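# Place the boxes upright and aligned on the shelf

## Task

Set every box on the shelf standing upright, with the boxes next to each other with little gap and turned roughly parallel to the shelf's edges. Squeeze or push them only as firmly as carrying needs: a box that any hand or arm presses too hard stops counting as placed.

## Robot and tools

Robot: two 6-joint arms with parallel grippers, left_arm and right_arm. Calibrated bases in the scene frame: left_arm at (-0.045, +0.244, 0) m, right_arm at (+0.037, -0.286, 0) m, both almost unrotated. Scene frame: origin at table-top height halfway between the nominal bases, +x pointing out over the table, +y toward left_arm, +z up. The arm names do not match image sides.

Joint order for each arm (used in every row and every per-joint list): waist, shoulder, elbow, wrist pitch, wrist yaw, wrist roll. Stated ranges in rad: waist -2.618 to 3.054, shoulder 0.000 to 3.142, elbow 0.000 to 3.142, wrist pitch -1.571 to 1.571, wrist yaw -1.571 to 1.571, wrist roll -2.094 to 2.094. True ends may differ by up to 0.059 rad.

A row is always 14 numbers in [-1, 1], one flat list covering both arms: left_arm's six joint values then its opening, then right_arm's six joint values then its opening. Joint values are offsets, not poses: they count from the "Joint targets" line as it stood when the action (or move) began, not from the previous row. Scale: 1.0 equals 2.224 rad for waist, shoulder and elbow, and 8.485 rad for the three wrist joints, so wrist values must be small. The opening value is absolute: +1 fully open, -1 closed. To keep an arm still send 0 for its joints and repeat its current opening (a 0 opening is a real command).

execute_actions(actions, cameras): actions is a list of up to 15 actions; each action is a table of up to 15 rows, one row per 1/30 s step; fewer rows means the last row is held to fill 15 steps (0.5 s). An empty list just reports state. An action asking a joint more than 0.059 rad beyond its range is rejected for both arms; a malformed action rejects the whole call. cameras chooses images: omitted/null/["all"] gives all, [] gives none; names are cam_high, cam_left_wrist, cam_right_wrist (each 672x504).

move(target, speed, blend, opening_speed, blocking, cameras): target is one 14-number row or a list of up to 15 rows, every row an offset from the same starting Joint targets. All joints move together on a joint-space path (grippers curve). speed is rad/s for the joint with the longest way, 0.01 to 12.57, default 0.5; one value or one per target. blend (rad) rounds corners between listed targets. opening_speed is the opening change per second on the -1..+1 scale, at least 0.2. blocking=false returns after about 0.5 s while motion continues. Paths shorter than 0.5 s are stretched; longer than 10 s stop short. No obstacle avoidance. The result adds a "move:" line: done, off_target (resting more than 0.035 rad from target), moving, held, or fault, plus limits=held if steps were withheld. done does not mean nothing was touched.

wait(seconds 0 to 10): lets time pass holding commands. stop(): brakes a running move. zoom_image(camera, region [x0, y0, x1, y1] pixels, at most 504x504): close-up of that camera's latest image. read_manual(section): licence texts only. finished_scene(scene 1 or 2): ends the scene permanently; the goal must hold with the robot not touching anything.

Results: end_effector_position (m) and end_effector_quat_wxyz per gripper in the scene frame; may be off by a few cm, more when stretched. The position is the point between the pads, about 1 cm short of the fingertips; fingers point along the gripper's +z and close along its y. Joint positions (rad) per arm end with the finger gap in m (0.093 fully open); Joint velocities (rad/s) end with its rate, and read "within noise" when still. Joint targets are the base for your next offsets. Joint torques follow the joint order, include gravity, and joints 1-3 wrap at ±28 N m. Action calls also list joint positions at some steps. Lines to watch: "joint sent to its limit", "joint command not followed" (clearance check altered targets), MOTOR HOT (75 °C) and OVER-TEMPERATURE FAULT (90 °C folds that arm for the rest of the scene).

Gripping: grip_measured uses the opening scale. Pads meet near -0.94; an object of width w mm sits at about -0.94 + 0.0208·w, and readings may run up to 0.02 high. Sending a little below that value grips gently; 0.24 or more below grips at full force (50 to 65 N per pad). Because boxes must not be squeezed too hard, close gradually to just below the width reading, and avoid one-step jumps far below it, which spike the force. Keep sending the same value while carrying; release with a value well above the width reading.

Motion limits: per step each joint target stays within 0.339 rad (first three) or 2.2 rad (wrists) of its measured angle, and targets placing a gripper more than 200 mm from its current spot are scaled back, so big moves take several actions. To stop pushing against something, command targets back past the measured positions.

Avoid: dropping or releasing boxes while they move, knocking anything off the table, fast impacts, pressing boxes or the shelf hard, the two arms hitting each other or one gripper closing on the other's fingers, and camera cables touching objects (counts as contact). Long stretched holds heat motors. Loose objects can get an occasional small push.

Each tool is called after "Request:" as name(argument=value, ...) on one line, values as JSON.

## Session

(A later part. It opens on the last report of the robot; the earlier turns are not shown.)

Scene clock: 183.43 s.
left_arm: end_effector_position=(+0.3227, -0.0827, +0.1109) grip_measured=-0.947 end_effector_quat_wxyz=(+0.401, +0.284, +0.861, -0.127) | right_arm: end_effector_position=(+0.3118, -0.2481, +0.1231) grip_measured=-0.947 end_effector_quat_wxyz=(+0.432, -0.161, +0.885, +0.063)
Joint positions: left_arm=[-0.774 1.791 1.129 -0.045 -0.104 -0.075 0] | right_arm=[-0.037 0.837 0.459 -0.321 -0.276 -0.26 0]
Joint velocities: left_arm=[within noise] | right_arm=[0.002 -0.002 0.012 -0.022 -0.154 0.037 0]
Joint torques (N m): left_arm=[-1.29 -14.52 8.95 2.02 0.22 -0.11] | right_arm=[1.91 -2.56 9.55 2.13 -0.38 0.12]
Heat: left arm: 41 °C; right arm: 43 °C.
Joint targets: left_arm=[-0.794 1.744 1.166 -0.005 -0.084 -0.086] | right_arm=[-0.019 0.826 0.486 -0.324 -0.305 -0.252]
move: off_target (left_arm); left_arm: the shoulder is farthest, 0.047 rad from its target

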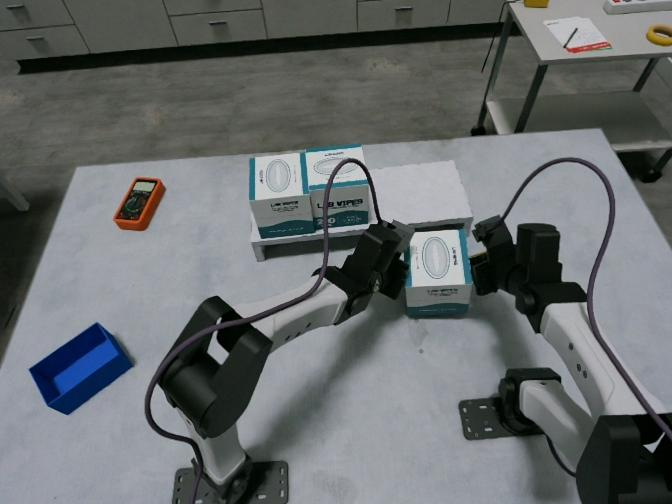

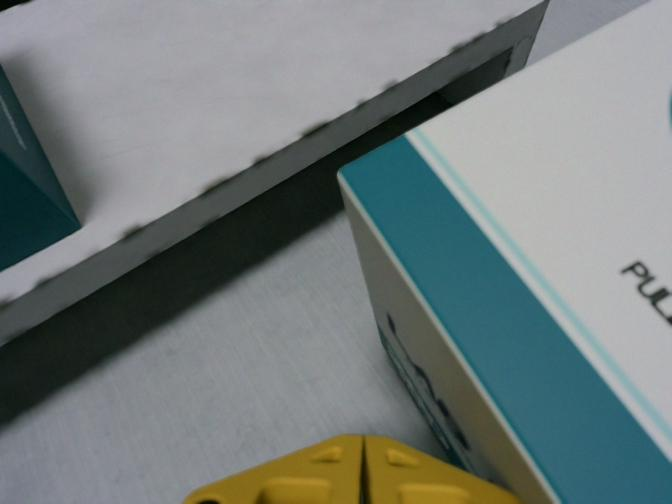

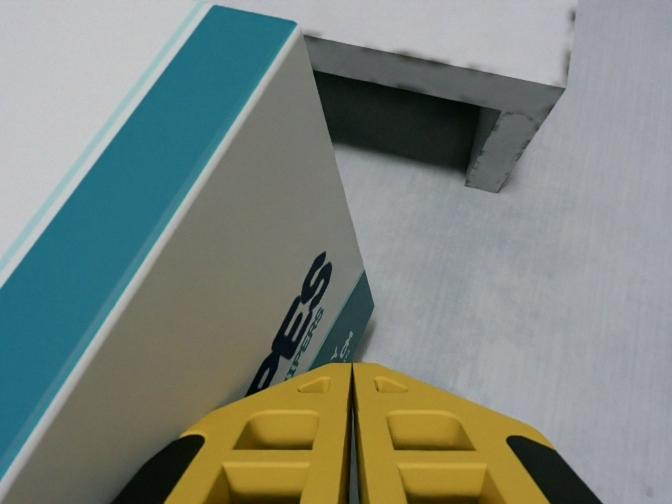

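Request:
move(target=[0,-0.0157,0.0135,-0.0035,0,0,-0.95,0,0,0,0,0,0,-0.95], speed=0.08, cameras=["cam_left_wrist","cam_right_wrist"])

Scene clock: 184.40 s.
left_arm: end_effector_position=(+0.3258, -0.0852, +0.1383) grip_measured=-0.947 end_effector_quat_wxyz=(+0.421, +0.280, +0.852, -0.135) | right_arm: end_effector_position=(+0.3108, -0.2481, +0.1219) grip_measured=-0.947 end_effector_quat_wxyz=(+0.429, -0.160, +0.887, +0.064)
Joint positions: left_arm=[-0.774 1.753 1.161 -0.068 -0.105 -0.075 0] | right_arm=[-0.037 0.837 0.459 -0.328 -0.276 -0.26 0]
Joint velocities: within noise
Joint torques (N m): left_arm=[-1.33 -14.02 9.07 2 0.23 -0.12] | right_arm=[1.91 -2.5 9.44 2.19 -0.38 0.11]
Heat: left arm: 41 °C; right arm: 43 °C.
Joint targets: left_arm=[-0.794 1.709 1.196 -0.035 -0.084 -0.086] | right_arm=[-0.019 0.826 0.486 -0.324 -0.305 -0.252]
move: off_target (left_arm); left_arm: the shoulder is farthest, 0.044 rad from its target
Images, in order (width x height): cam_left_wrist 672x504, cam_right_wrist 672x504.

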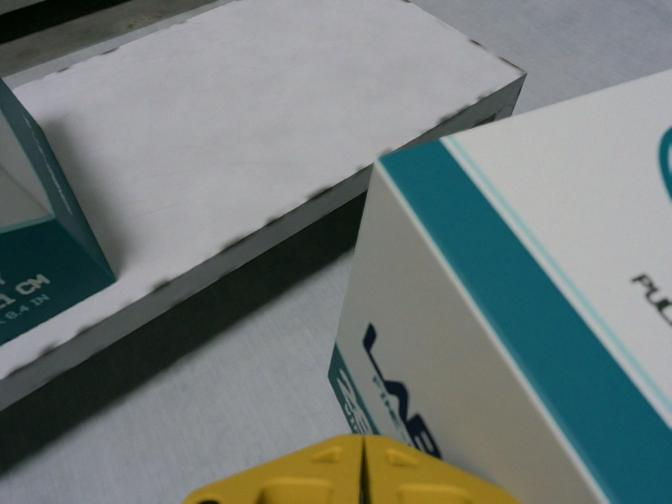

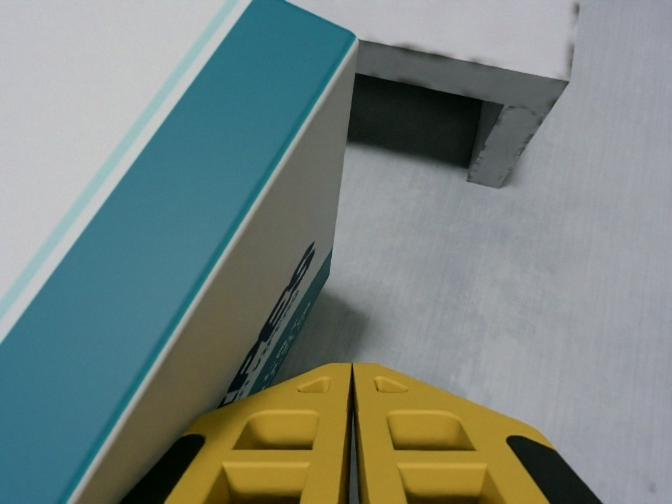

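Request:
move(target=[[0,-0.00604,0.01216,-0.00475,0,0,-0.95,0,-0.00502,0.03767,-0.01119,0,0,-0.95],[0,-0.01774,0.05345,-0.01864,0,0,-0.95,0,-0.00283,0.0919,-0.02483,0,0,-0.95],[0,-0.02339,0.10093,-0.03256,0,0,-0.95,0,0.00589,0.14864,-0.03742,0,0,-0.95]], speed=0.15, blend=0.01)

Request:
zoom_image(camera="cam_high", region=[300, 130, 560, 350])

Scene clock: 187.53 s.
left_arm: end_effector_position=(+0.3266, -0.0848, +0.2075) grip_measured=-0.947 end_effector_quat_wxyz=(+0.420, +0.279, +0.853, -0.133) | right_arm: end_effector_position=(+0.3112, -0.2493, +0.2083) grip_measured=-0.947 end_effector_quat_wxyz=(+0.437, -0.160, +0.883, +0.059)
Joint positions: left_arm=[-0.774 1.7 1.383 -0.346 -0.11 -0.075 0] | right_arm=[-0.037 0.835 0.789 -0.64 -0.269 -0.26 0]
Joint velocities: within noise
Joint torques (N m): left_arm=[-1.26 -13.75 9.39 2 0.31 -0.08] | right_arm=[1.84 -1.01 9.52 2.17 -0.45 0.12]
Heat: left arm: 42 °C; right arm: 43 °C.
Joint targets: left_arm=[-0.794 1.657 1.421 -0.311 -0.084 -0.086] | right_arm=[-0.019 0.840 0.817 -0.642 -0.305 -0.252]
move: off_target (left_arm, right_arm); left_arm: the shoulder is farthest, 0.043 rad from its target; right_arm: the wrist yaw is farthest, 0.036 rad from its target

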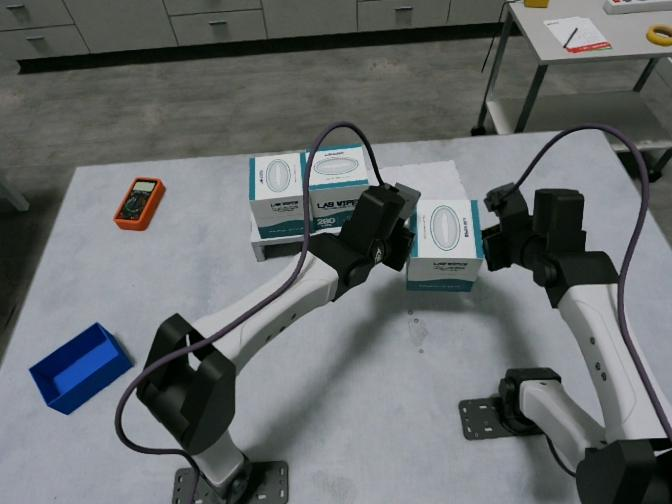

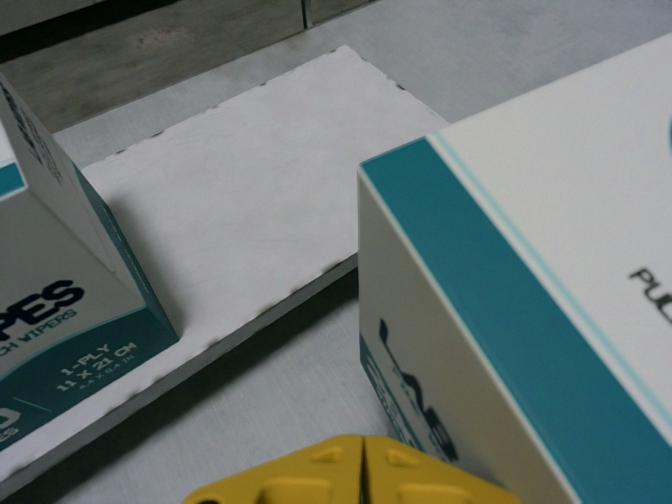

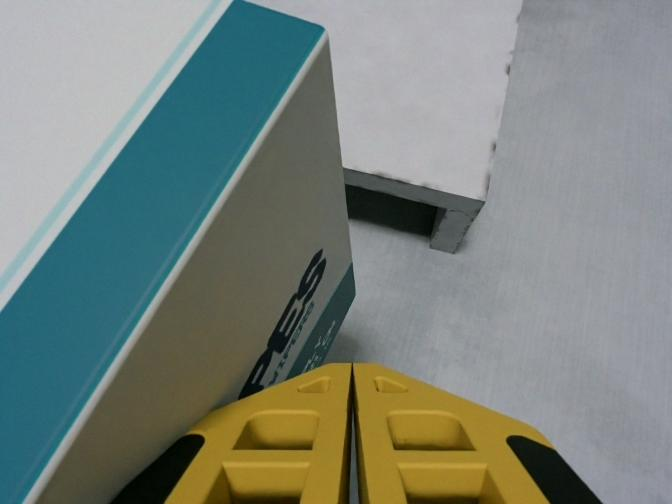

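Scaled by 1.938 from the camera's 672x504 image, which has a finer 960x720 frame.

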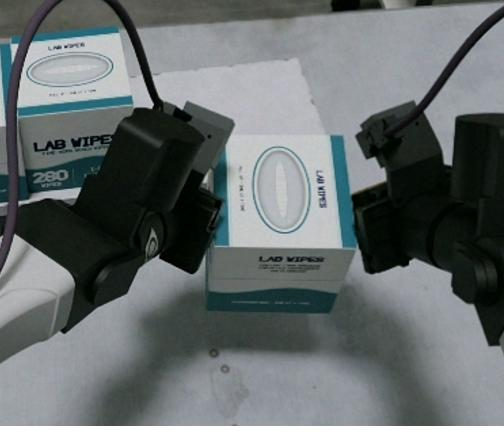

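Request:
move(target=[[0.02723,0.07511,0.09167,-0.00438,-0.00031,-0.00025,-0.95,-0.01962,0.13208,0.05706,0.01703,-0.00973,-0.00856,-0.95],[0.04882,0.15932,0.20947,-0.01331,-0.00179,-0.00142,-0.95,-0.0288,0.25695,0.14527,0.024,-0.01722,-0.01561,-0.95]], speed=0.18, blend=0.03)

Request:
zoom_image(camera="cam_high", region=[300, 110, 560, 300])

Scene clock: 195.67 s.
left_arm: end_effector_position=(+0.4242, -0.0962, +0.2414) grip_measured=-0.947 end_effector_quat_wxyz=(+0.453, +0.224, +0.855, -0.119) | right_arm: end_effector_position=(+0.4348, -0.2531, +0.2016) grip_measured=-0.947 end_effector_quat_wxyz=(+0.416, -0.208, +0.881, +0.090)
Joint positions: left_arm=[-0.676 1.997 1.85 -0.454 -0.125 -0.085 0] | right_arm=[-0.089 1.405 1.11 -0.468 -0.397 -0.374 0]
Joint velocities: within noise
Joint torques (N m): left_arm=[-0.53 -11.03 9.25 2 0.31 -0.12] | right_arm=[0.7 -6.22 9.8 2.36 -0.74 -0.05]
Heat: left arm: 43 °C; right arm: 43 °C.
Joint targets: left_arm=[-0.685 2.011 1.887 -0.424 -0.099 -0.098] | right_arm=[-0.083 1.411 1.140 -0.438 -0.451 -0.385]
move: off_target (left_arm, right_arm); left_arm: the elbow is farthest, 0.036 rad from its target; right_arm: the wrist yaw is farthest, 0.054 rad from its target

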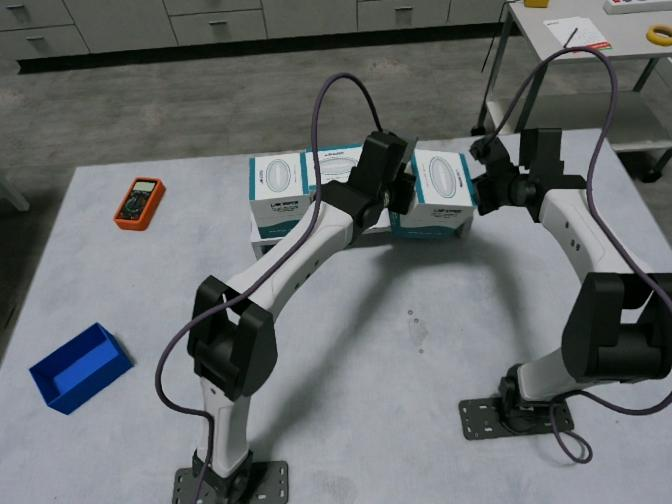

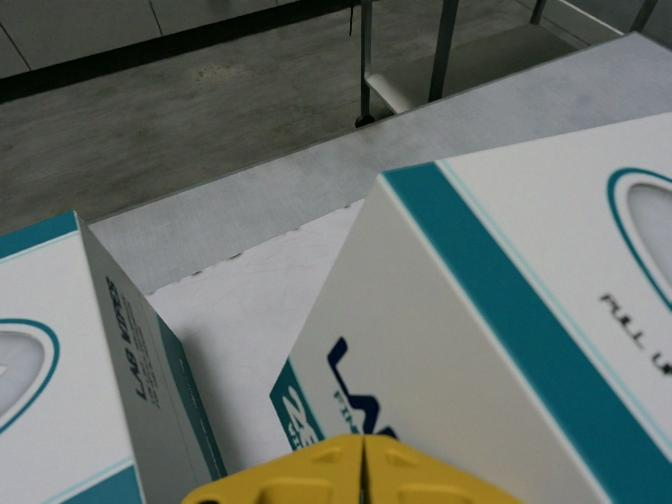

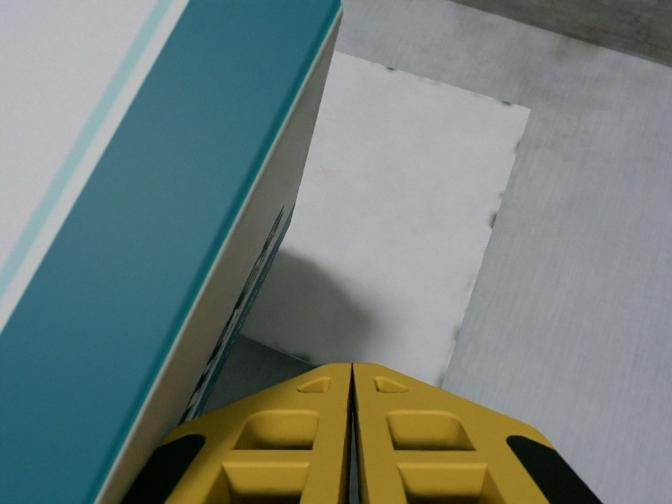

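Scaled by 1.938 from the camera's 672x504 image, which has a finer 960x720 frame.

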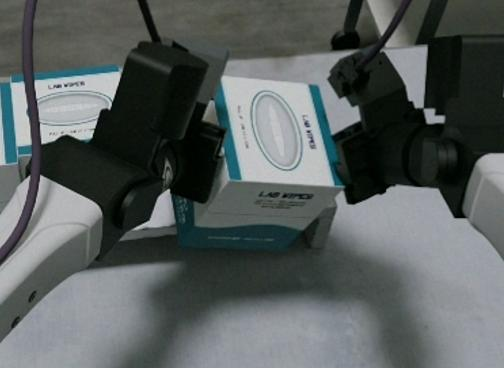

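Request:
move(target=[-0.0036,0.0247,0,0,0,0,-0.95,0.0036,0,0,0.0024,0,0,-0.95], speed=0.06)

Request:
zoom_image(camera="cam_high", region=[300, 110, 560, 300])

Scene clock: 197.30 s.
left_arm: end_effector_position=(+0.4282, -0.0951, +0.2080) grip_measured=-0.947 end_effector_quat_wxyz=(+0.426, +0.226, +0.871, -0.097) | right_arm: end_effector_position=(+0.4395, -0.2562, +0.2060) grip_measured=-0.947 end_effector_quat_wxyz=(+0.428, -0.207, +0.876, +0.081)
Joint positions: left_arm=[-0.676 2.05 1.852 -0.477 -0.145 -0.086 0] | right_arm=[-0.093 1.405 1.11 -0.44 -0.39 -0.374 0]
Joint velocities: within noise
Joint torques (N m): left_arm=[-1.18 -11.3 9.09 2.19 0.49 -0.13] | right_arm=[1.87 -6.24 9.7 2.34 -0.85 -0.03]
Heat: left arm: 43 °C; right arm: 43 °C.
Joint targets: left_arm=[-0.693 2.066 1.886 -0.424 -0.099 -0.098] | right_arm=[-0.075 1.411 1.140 -0.417 -0.452 -0.385]
move: off_target (left_arm, right_arm); left_arm: the wrist pitch is farthest, 0.053 rad from its target; right_arm: the wrist yaw is farthest, 0.061 rad from its target

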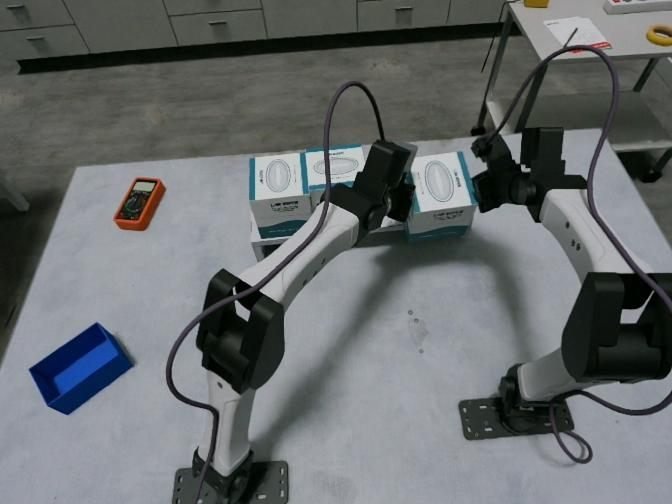

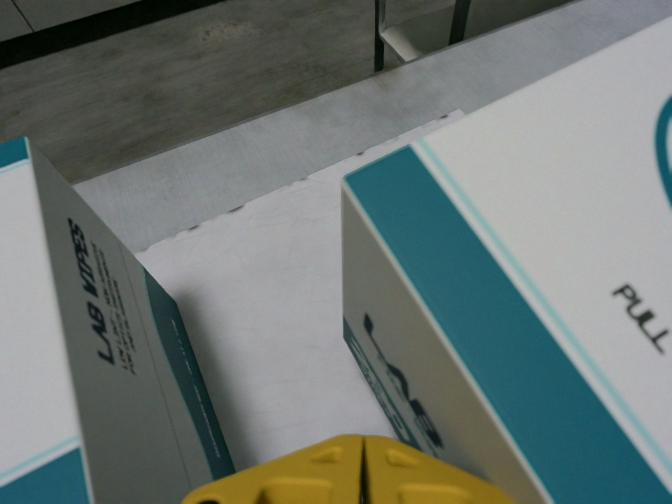

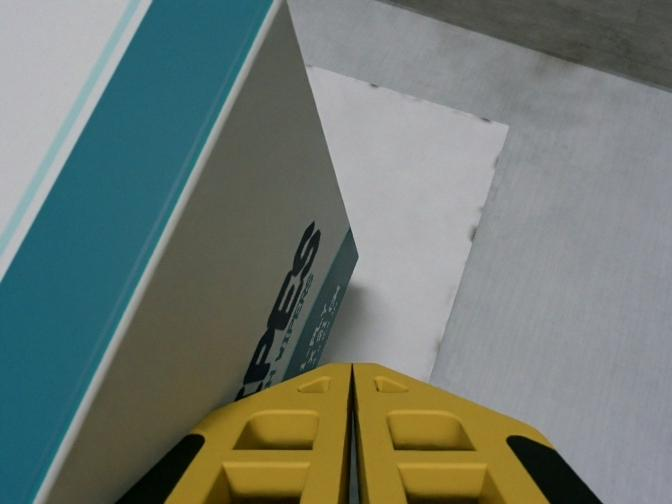

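Scaled by 1.938 from the camera's 672x504 image, which has a finer 960x720 frame.

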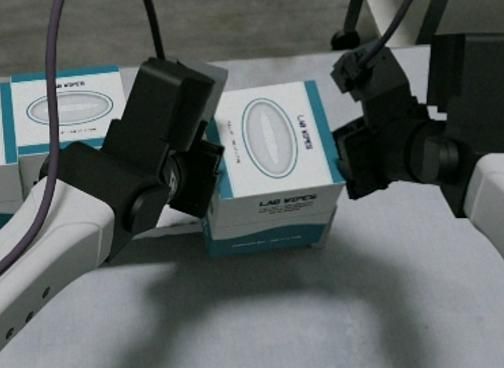

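Request:
move(target=[[0.0086,0.0502,0.078,-0.0078,-0.0012,-0.00094,-0.95,-0.0024,0.0582,0.055,-0.001,-0.0032,-0.0033,-0.95],[0.01727,0.10485,0.16732,-0.01664,-0.00239,-0.00187,-0.95,-0.00479,0.11976,0.11811,-0.00241,-0.00648,-0.00658,-0.95]], speed=0.15, blend=0.02)

Request:
zoom_image(camera="cam_high", region=[300, 90, 560, 280])

Scene clock: 201.60 s.
left_arm: end_effector_position=(+0.4807, -0.1012, +0.2079) grip_measured=-0.947 end_effector_quat_wxyz=(+0.429, +0.198, +0.877, -0.085) | right_arm: end_effector_position=(+0.5078, -0.2603, +0.2114) grip_measured=-0.947 end_effector_quat_wxyz=(+0.436, -0.236, +0.865, +0.085)
Joint positions: left_arm=[-0.637 2.283 2.221 -0.613 -0.162 -0.102 0] | right_arm=[-0.103 1.667 1.374 -0.438 -0.432 -0.434 0]
Joint velocities: within noise
Joint torques (N m): left_arm=[-1.21 -13.18 9.33 2.13 0.44 -0.15] | right_arm=[1.91 -8.68 9.52 2.07 -0.99 0.01]
Heat: left arm: 43 °C; right arm: 44 °C.
Joint targets: left_arm=[-0.655 2.300 2.259 -0.565 -0.119 -0.114] | right_arm=[-0.085 1.677 1.403 -0.438 -0.506 -0.440]
move: off_target (left_arm, right_arm); left_arm: the wrist pitch is farthest, 0.048 rad from its target; right_arm: the wrist yaw is farthest, 0.075 rad from its target

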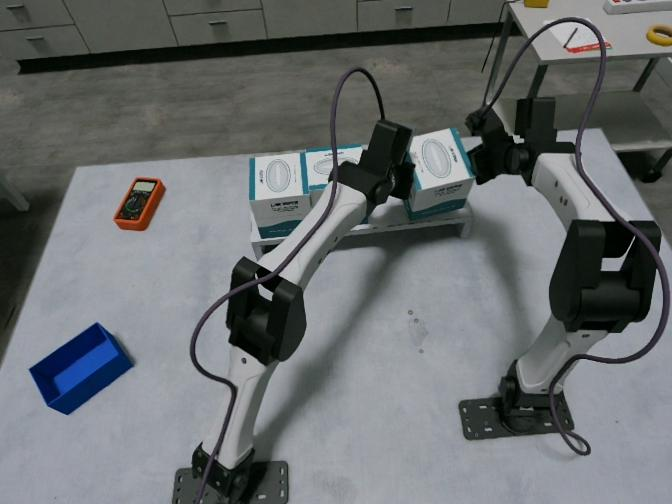

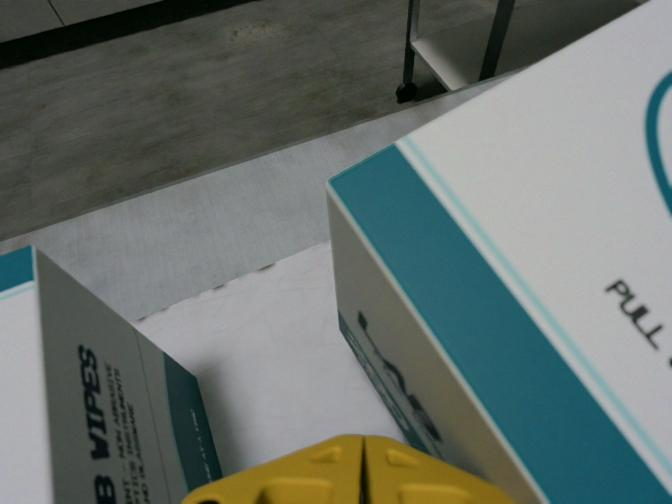

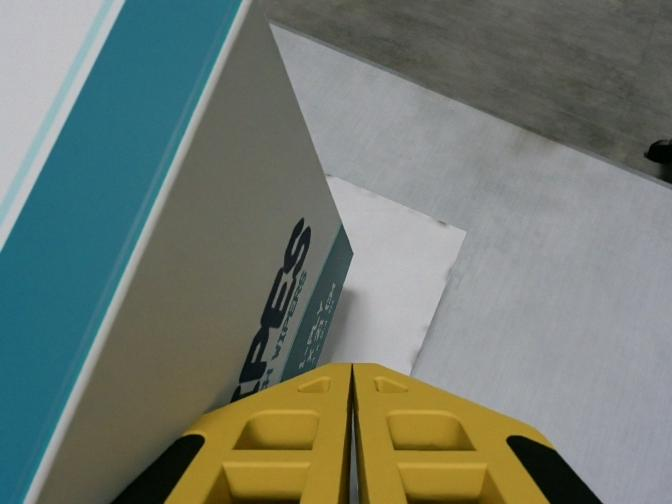

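Scaled by 1.938 from the camera's 672x504 image, which has a finer 960x720 frame.

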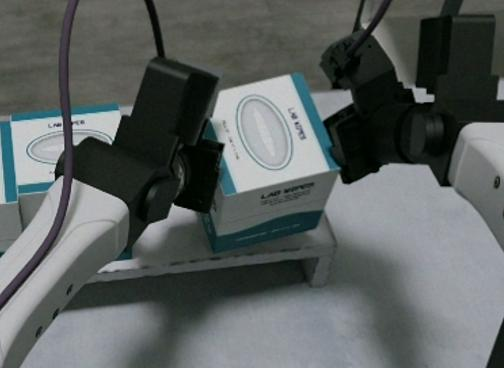

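Request:
zoom_image(camera="cam_high", region=[390, 120, 490, 230])

Scaled by 4.582 from the camera's 672x504 image, which has a finer 960x720 frame.

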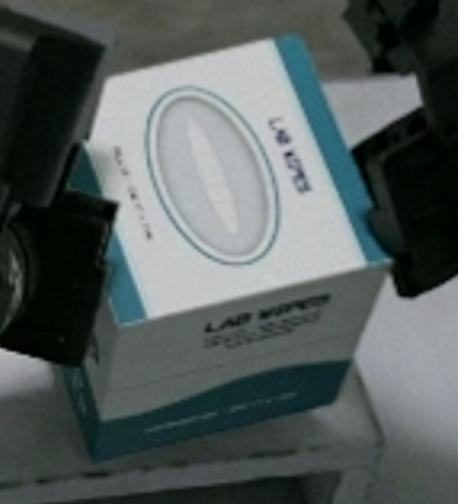

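Request:
move(target=[0.01852,0.02441,0.04089,-0.00309,0.01672,0.01333,-0.95,0.01899,-0.03681,-0.0434,0.00695,0.0159,0.0146,-0.95], speed=0.1)

Request:
zoom_image(camera="cam_high", region=[390, 120, 490, 230])

Scene clock: 204.53 s.
left_arm: end_effector_position=(+0.4951, -0.1035, +0.2122) grip_measured=-0.947 end_effector_quat_wxyz=(+0.431, +0.241, +0.862, -0.113) | right_arm: end_effector_position=(+0.5011, -0.2639, +0.2024) grip_measured=-0.947 end_effector_quat_wxyz=(+0.425, -0.182, +0.884, +0.067)
Joint positions: left_arm=[-0.596 2.336 2.314 -0.627 -0.043 -0.016 0] | right_arm=[-0.078 1.631 1.314 -0.411 -0.33 -0.327 0]
Joint velocities: within noise
Joint torques (N m): left_arm=[-1.26 -13.38 9.07 2.04 0.81 0.19] | right_arm=[3.48 -12.53 6.57 2.46 -0.57 0.15]
Heat: left arm: 43 °C; right arm: 44 °C.
Joint targets: left_arm=[-0.614 2.354 2.350 -0.592 0.023 -0.001] | right_arm=[-0.043 1.595 1.306 -0.379 -0.372 -0.316]
move: off_target (left_arm, right_arm); left_arm: the wrist yaw is farthest, 0.066 rad from its target; right_arm: the wrist yaw is farthest, 0.041 rad from its target

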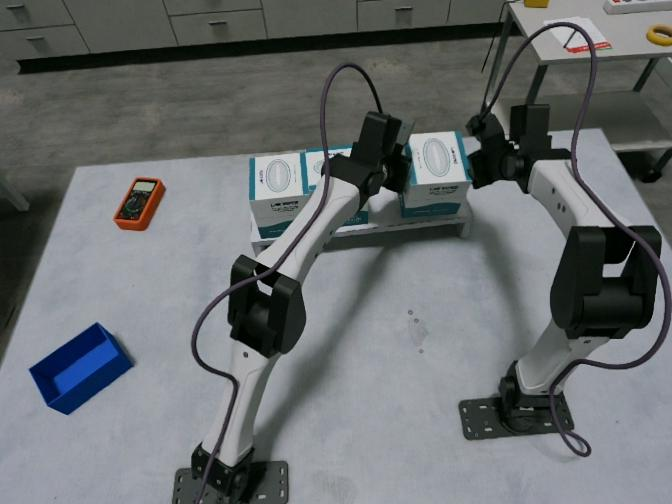

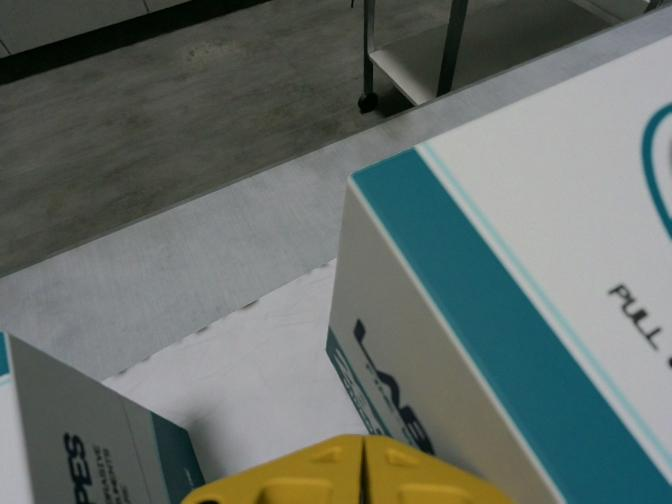

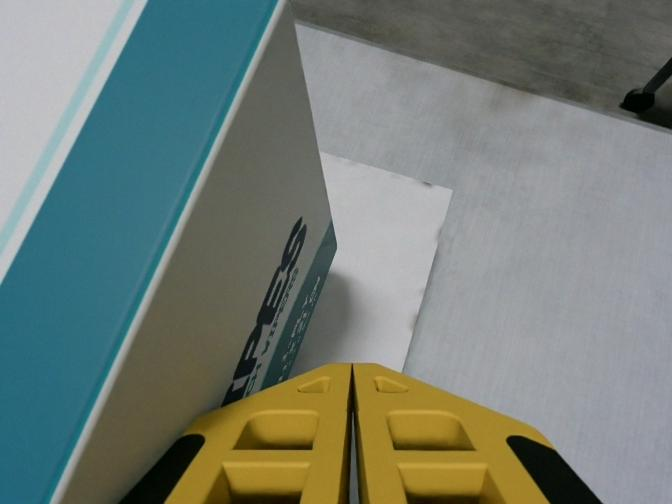

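Scaled by 4.582 from the camera's 672x504 image, which has a finer 960x720 frame.

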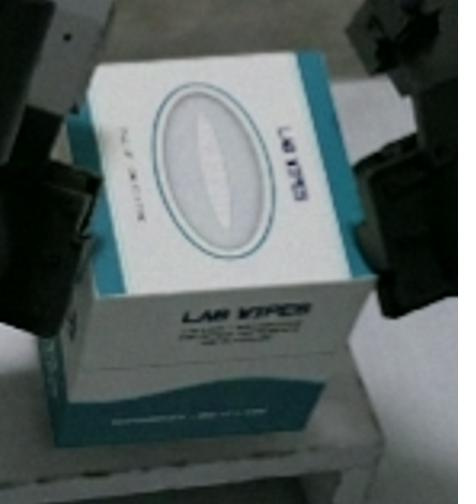

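Request:
move(target=[0,0,-0.067,0.01685,0,0,-0.95,-0.0036,0.0072,-0.0322,0.0085,0,0,-0.95], speed=0.08)

Request:
zoom_image(camera="cam_high", region=[390, 120, 490, 230])

Scene clock: 207.90 s.
left_arm: end_effector_position=(+0.5065, -0.1081, +0.1984) grip_measured=-0.947 end_effector_quat_wxyz=(+0.455, +0.240, +0.850, -0.118) | right_arm: end_effector_position=(+0.4986, -0.2664, +0.1826) grip_measured=-0.947 end_effector_quat_wxyz=(+0.422, -0.177, +0.887, +0.061)
Joint positions: left_arm=[-0.592 2.336 2.216 -0.473 -0.042 -0.006 0] | right_arm=[-0.078 1.631 1.241 -0.344 -0.313 -0.323 0]
Joint velocities: within noise
Joint torques (N m): left_arm=[-1.57 -13.59 4.85 2.02 0.78 0.03] | right_arm=[2.71 -10.99 6.67 2.5 -0.75 0.13]
Heat: left arm: 43 °C; right arm: 44 °C.
Joint targets: left_arm=[-0.614 2.354 2.201 -0.448 0.023 -0.001] | right_arm=[-0.051 1.611 1.235 -0.307 -0.371 -0.316]
move: off_target (left_arm, right_arm); left_arm: the wrist yaw is farthest, 0.065 rad from its target; right_arm: the wrist yaw is farthest, 0.059 rad from its target

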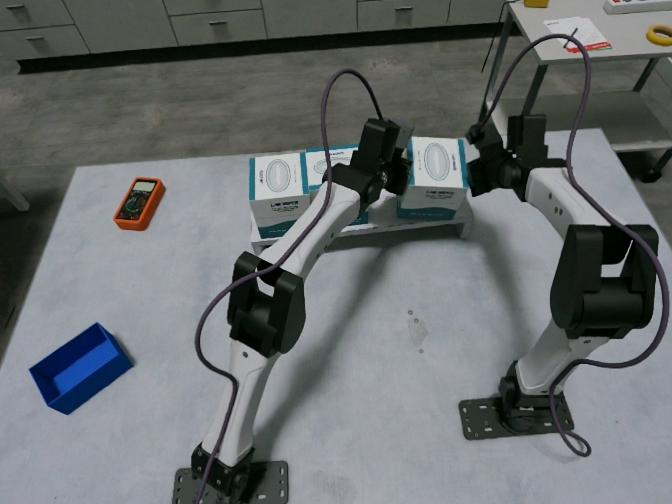

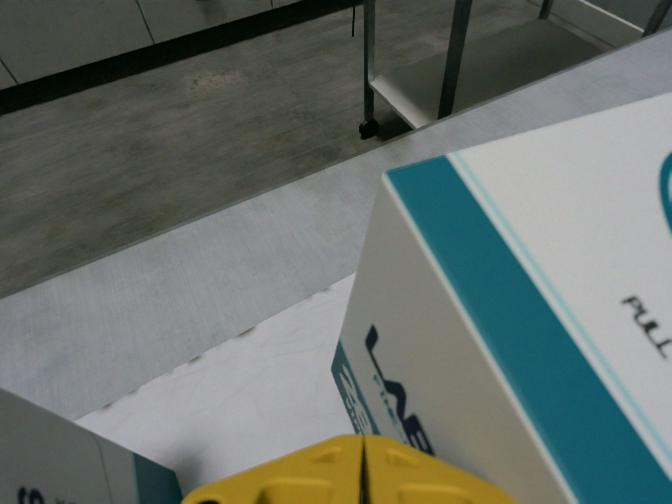

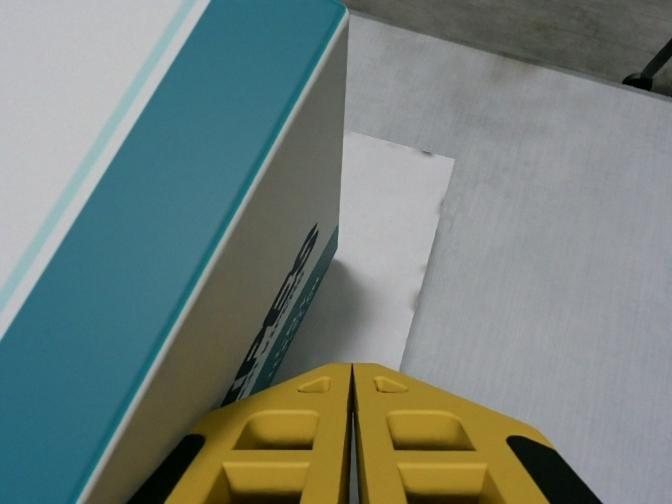

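Scaled by 4.582 from the camera's 672x504 image, which has a finer 960x720 frame.

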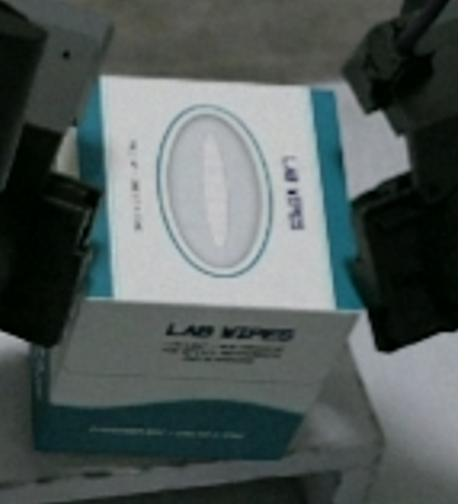

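Request:
move(target=[0,0,-0.034,0.0095,0,0,-0.95,0,0,0,0,0,0,-0.95], speed=0.06)

Request:
zoom_image(camera="cam_high", region=[390, 120, 490, 230])

Scene clock: 209.80 s.
left_arm: end_effector_position=(+0.5189, -0.1113, +0.2013) grip_measured=-0.947 end_effector_quat_wxyz=(+0.493, +0.234, +0.829, -0.119) | right_arm: end_effector_position=(+0.4987, -0.2672, +0.1824) grip_measured=-0.947 end_effector_quat_wxyz=(+0.421, -0.176, +0.888, +0.059)
Joint positions: left_arm=[-0.589 2.336 2.157 -0.328 -0.055 0.008 0] | right_arm=[-0.078 1.631 1.241 -0.344 -0.308 -0.323 0]
Joint velocities: within noise
Joint torques (N m): left_arm=[-1.68 -13.75 3.55 1.45 0.95 -0.08] | right_arm=[2.62 -10.96 6.65 2.5 -0.82 0.12]
Heat: left arm: 43 °C; right arm: 45 °C.
Joint targets: left_arm=[-0.614 2.354 2.125 -0.368 0.023 -0.001] | right_arm=[-0.051 1.611 1.235 -0.307 -0.372 -0.316]
move: off_target (left_arm, right_arm); left_arm: the wrist yaw is farthest, 0.078 rad from its target; right_arm: the wrist yaw is farthest, 0.063 rad from its target

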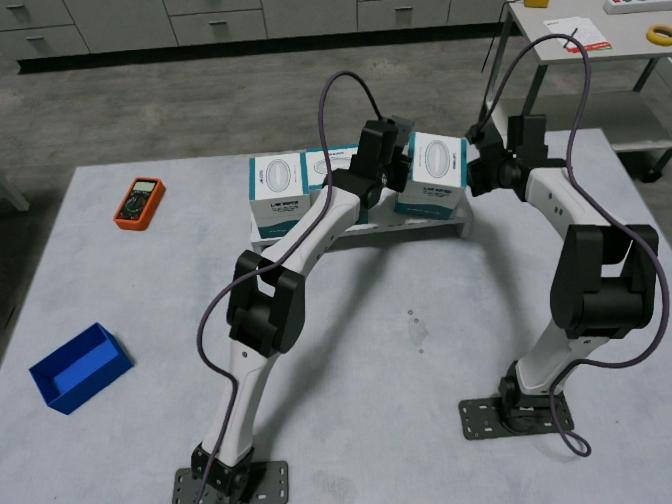

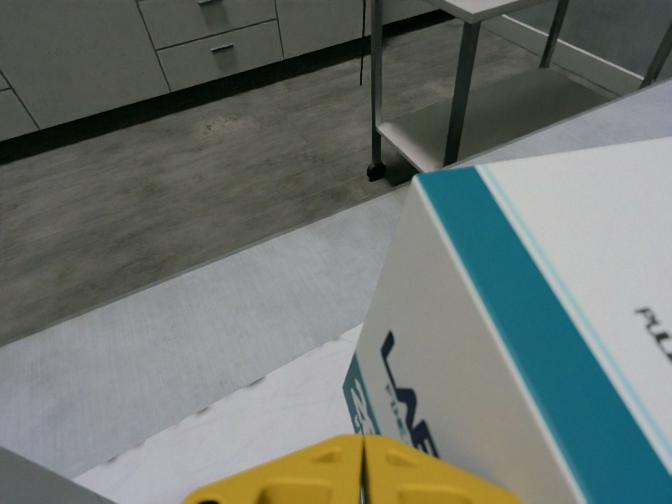

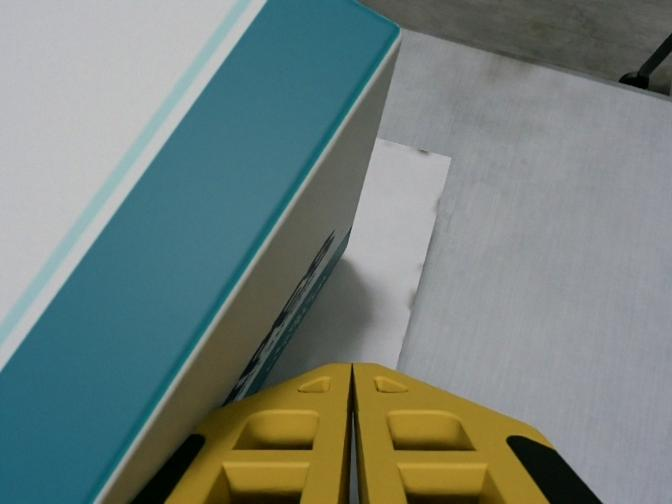

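Scaled by 4.582 from the camera's 672x504 image, which has a finer 960x720 frame.

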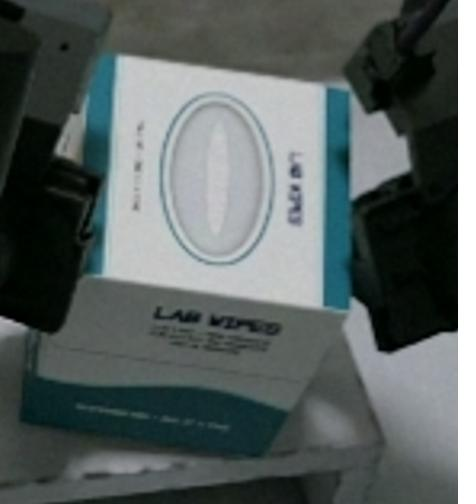

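Request:
move(target=[-0.01349,0,0.09802,-0.02581,-0.00359,0,-0.95,-0.0054,-0.05755,-0.01844,-0.01037,-0.00077,0,-0.95], speed=0.1)

Request:
zoom_image(camera="cam_high", region=[370, 120, 490, 250])

Scene clock: 213.63 s.
left_arm: end_effector_position=(+0.4956, -0.1066, +0.2137) grip_measured=-0.947 end_effector_quat_wxyz=(+0.439, +0.251, +0.857, -0.105) | right_arm: end_effector_position=(+0.4721, -0.2660, +0.2030) grip_measured=-0.947 end_effector_quat_wxyz=(+0.426, -0.176, +0.886, +0.057)
Joint positions: left_arm=[-0.603 2.336 2.311 -0.611 -0.057 0.008 0] | right_arm=[-0.079 1.515 1.199 -0.407 -0.308 -0.323 0]
Joint velocities: within noise
Joint torques (N m): left_arm=[-3.1 -13.39 8.76 1.91 0.64 -0.09] | right_arm=[1.61 -10.97 6.71 2.26 -0.89 0.1]
Heat: left arm: 43 °C; right arm: 45 °C.
Joint targets: left_arm=[-0.644 2.354 2.343 -0.587 -0.008 -0.001] | right_arm=[-0.063 1.484 1.193 -0.395 -0.378 -0.316]
move: off_target (left_arm, right_arm); left_arm: the wrist yaw is farthest, 0.050 rad from its target; right_arm: the wrist yaw is farthest, 0.070 rad from its target

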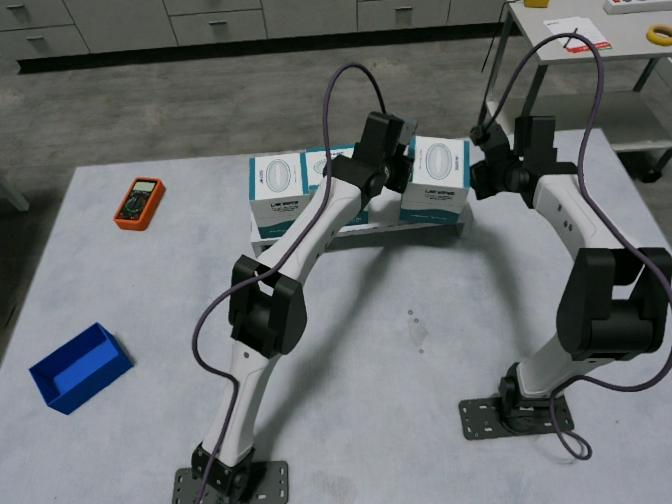

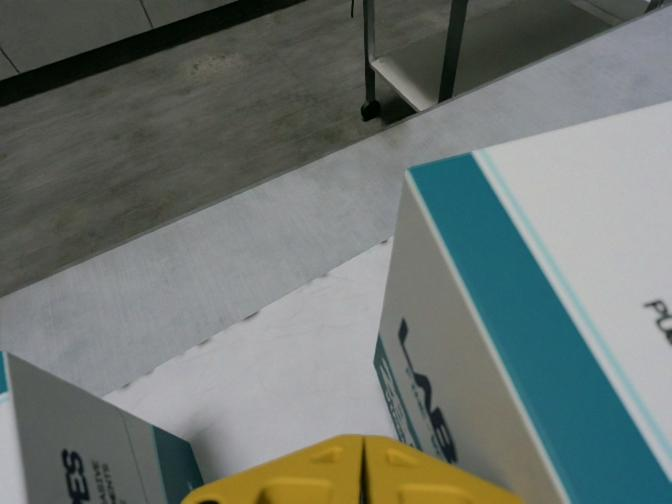

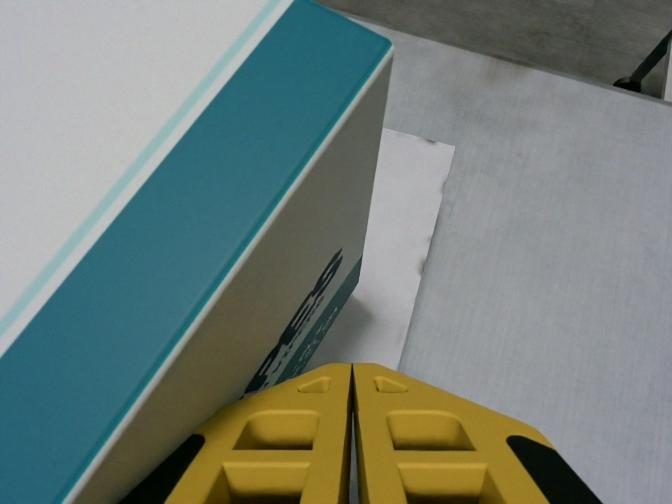

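Scaled by 3.877 from the camera's 672x504 image, which has a finer 960x720 frame.

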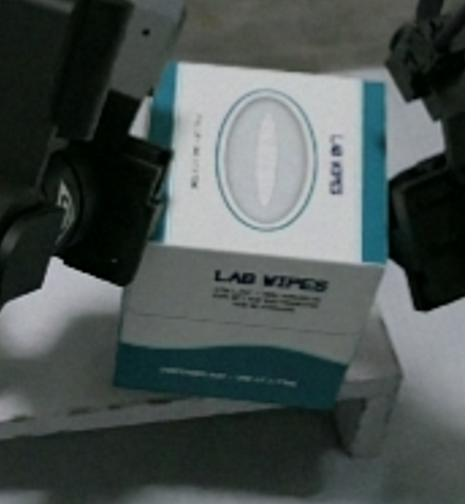

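Request:
move(target=[-0.00989,0.01799,0.01124,0.00159,-0.00306,0,-0.95,-0.02527,-0.00472,-0.00324,-0.00187,-0.00494,0,-0.95], speed=0.06)

Request:
zoom_image(camera="cam_high", region=[370, 120, 490, 250])

Scene clock: 216.30 s.
left_arm: end_effector_position=(+0.4920, -0.1221, +0.1967) grip_measured=-0.947 end_effector_quat_wxyz=(+0.430, +0.260, +0.859, -0.100) | right_arm: end_effector_position=(+0.4693, -0.2839, +0.2060) grip_measured=-0.947 end_effector_quat_wxyz=(+0.431, -0.158, +0.886, +0.061)
Joint positions: left_arm=[-0.63 2.378 2.332 -0.612 -0.074 0.008 0] | right_arm=[-0.135 1.504 1.194 -0.41 -0.344 -0.323 0]
Joint velocities: within noise
Joint torques (N m): left_arm=[-2.69 -13.93 9.13 2.05 0.52 -0.11] | right_arm=[1.58 -10.77 6.63 2.12 -0.98 0.11]
Heat: left arm: 43 °C; right arm: 45 °C.
Joint targets: left_arm=[-0.666 2.394 2.368 -0.574 -0.034 -0.001] | right_arm=[-0.120 1.473 1.186 -0.411 -0.420 -0.316]
move: off_target (left_arm, right_arm); left_arm: the wrist yaw is farthest, 0.040 rad from its target; right_arm: the wrist yaw is farthest, 0.076 rad from its target

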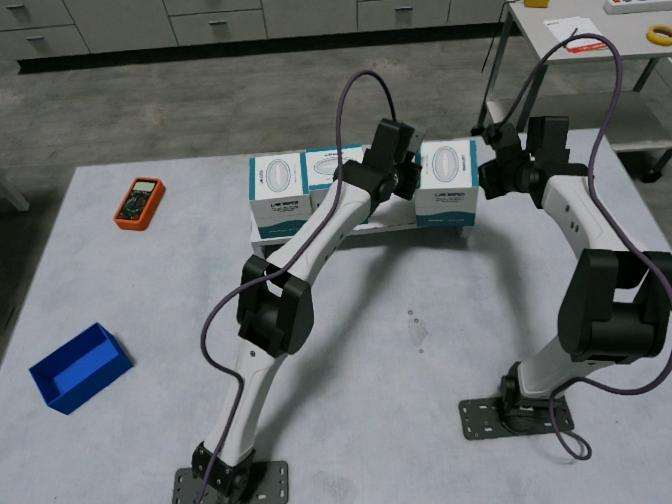

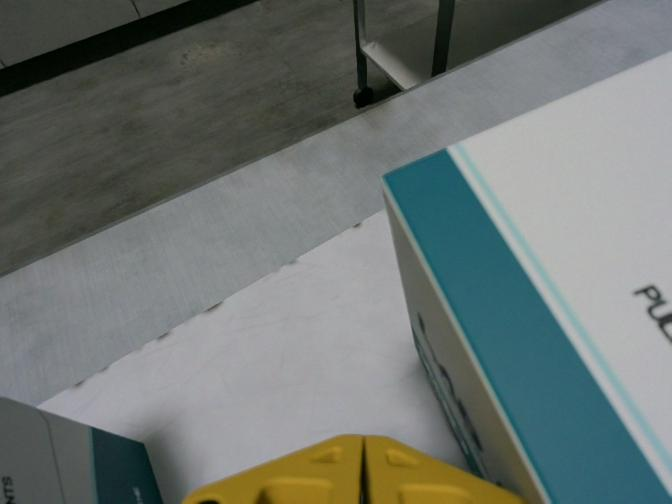

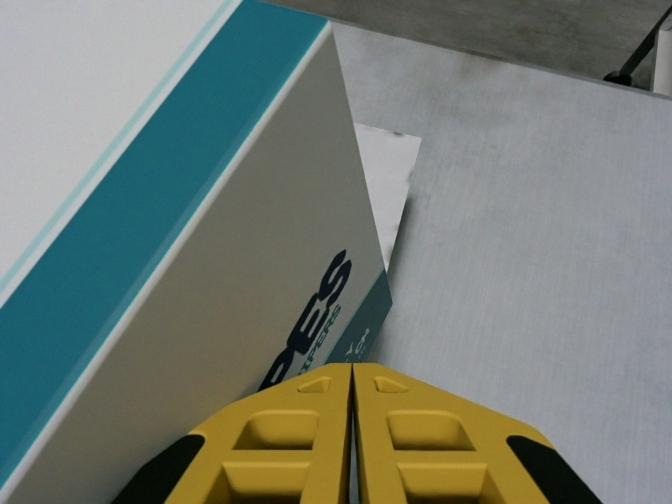

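Scaled by 3.877 from the camera's 672x504 image, which has a finer 960x720 frame.

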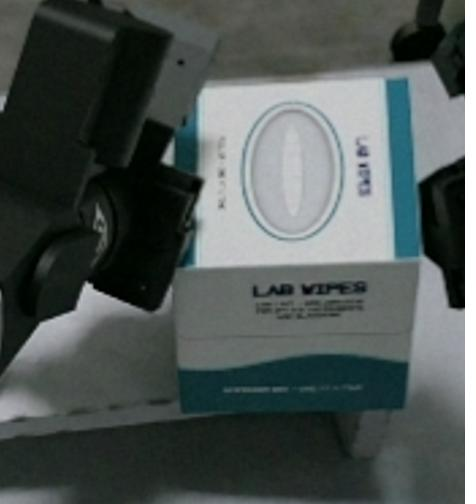

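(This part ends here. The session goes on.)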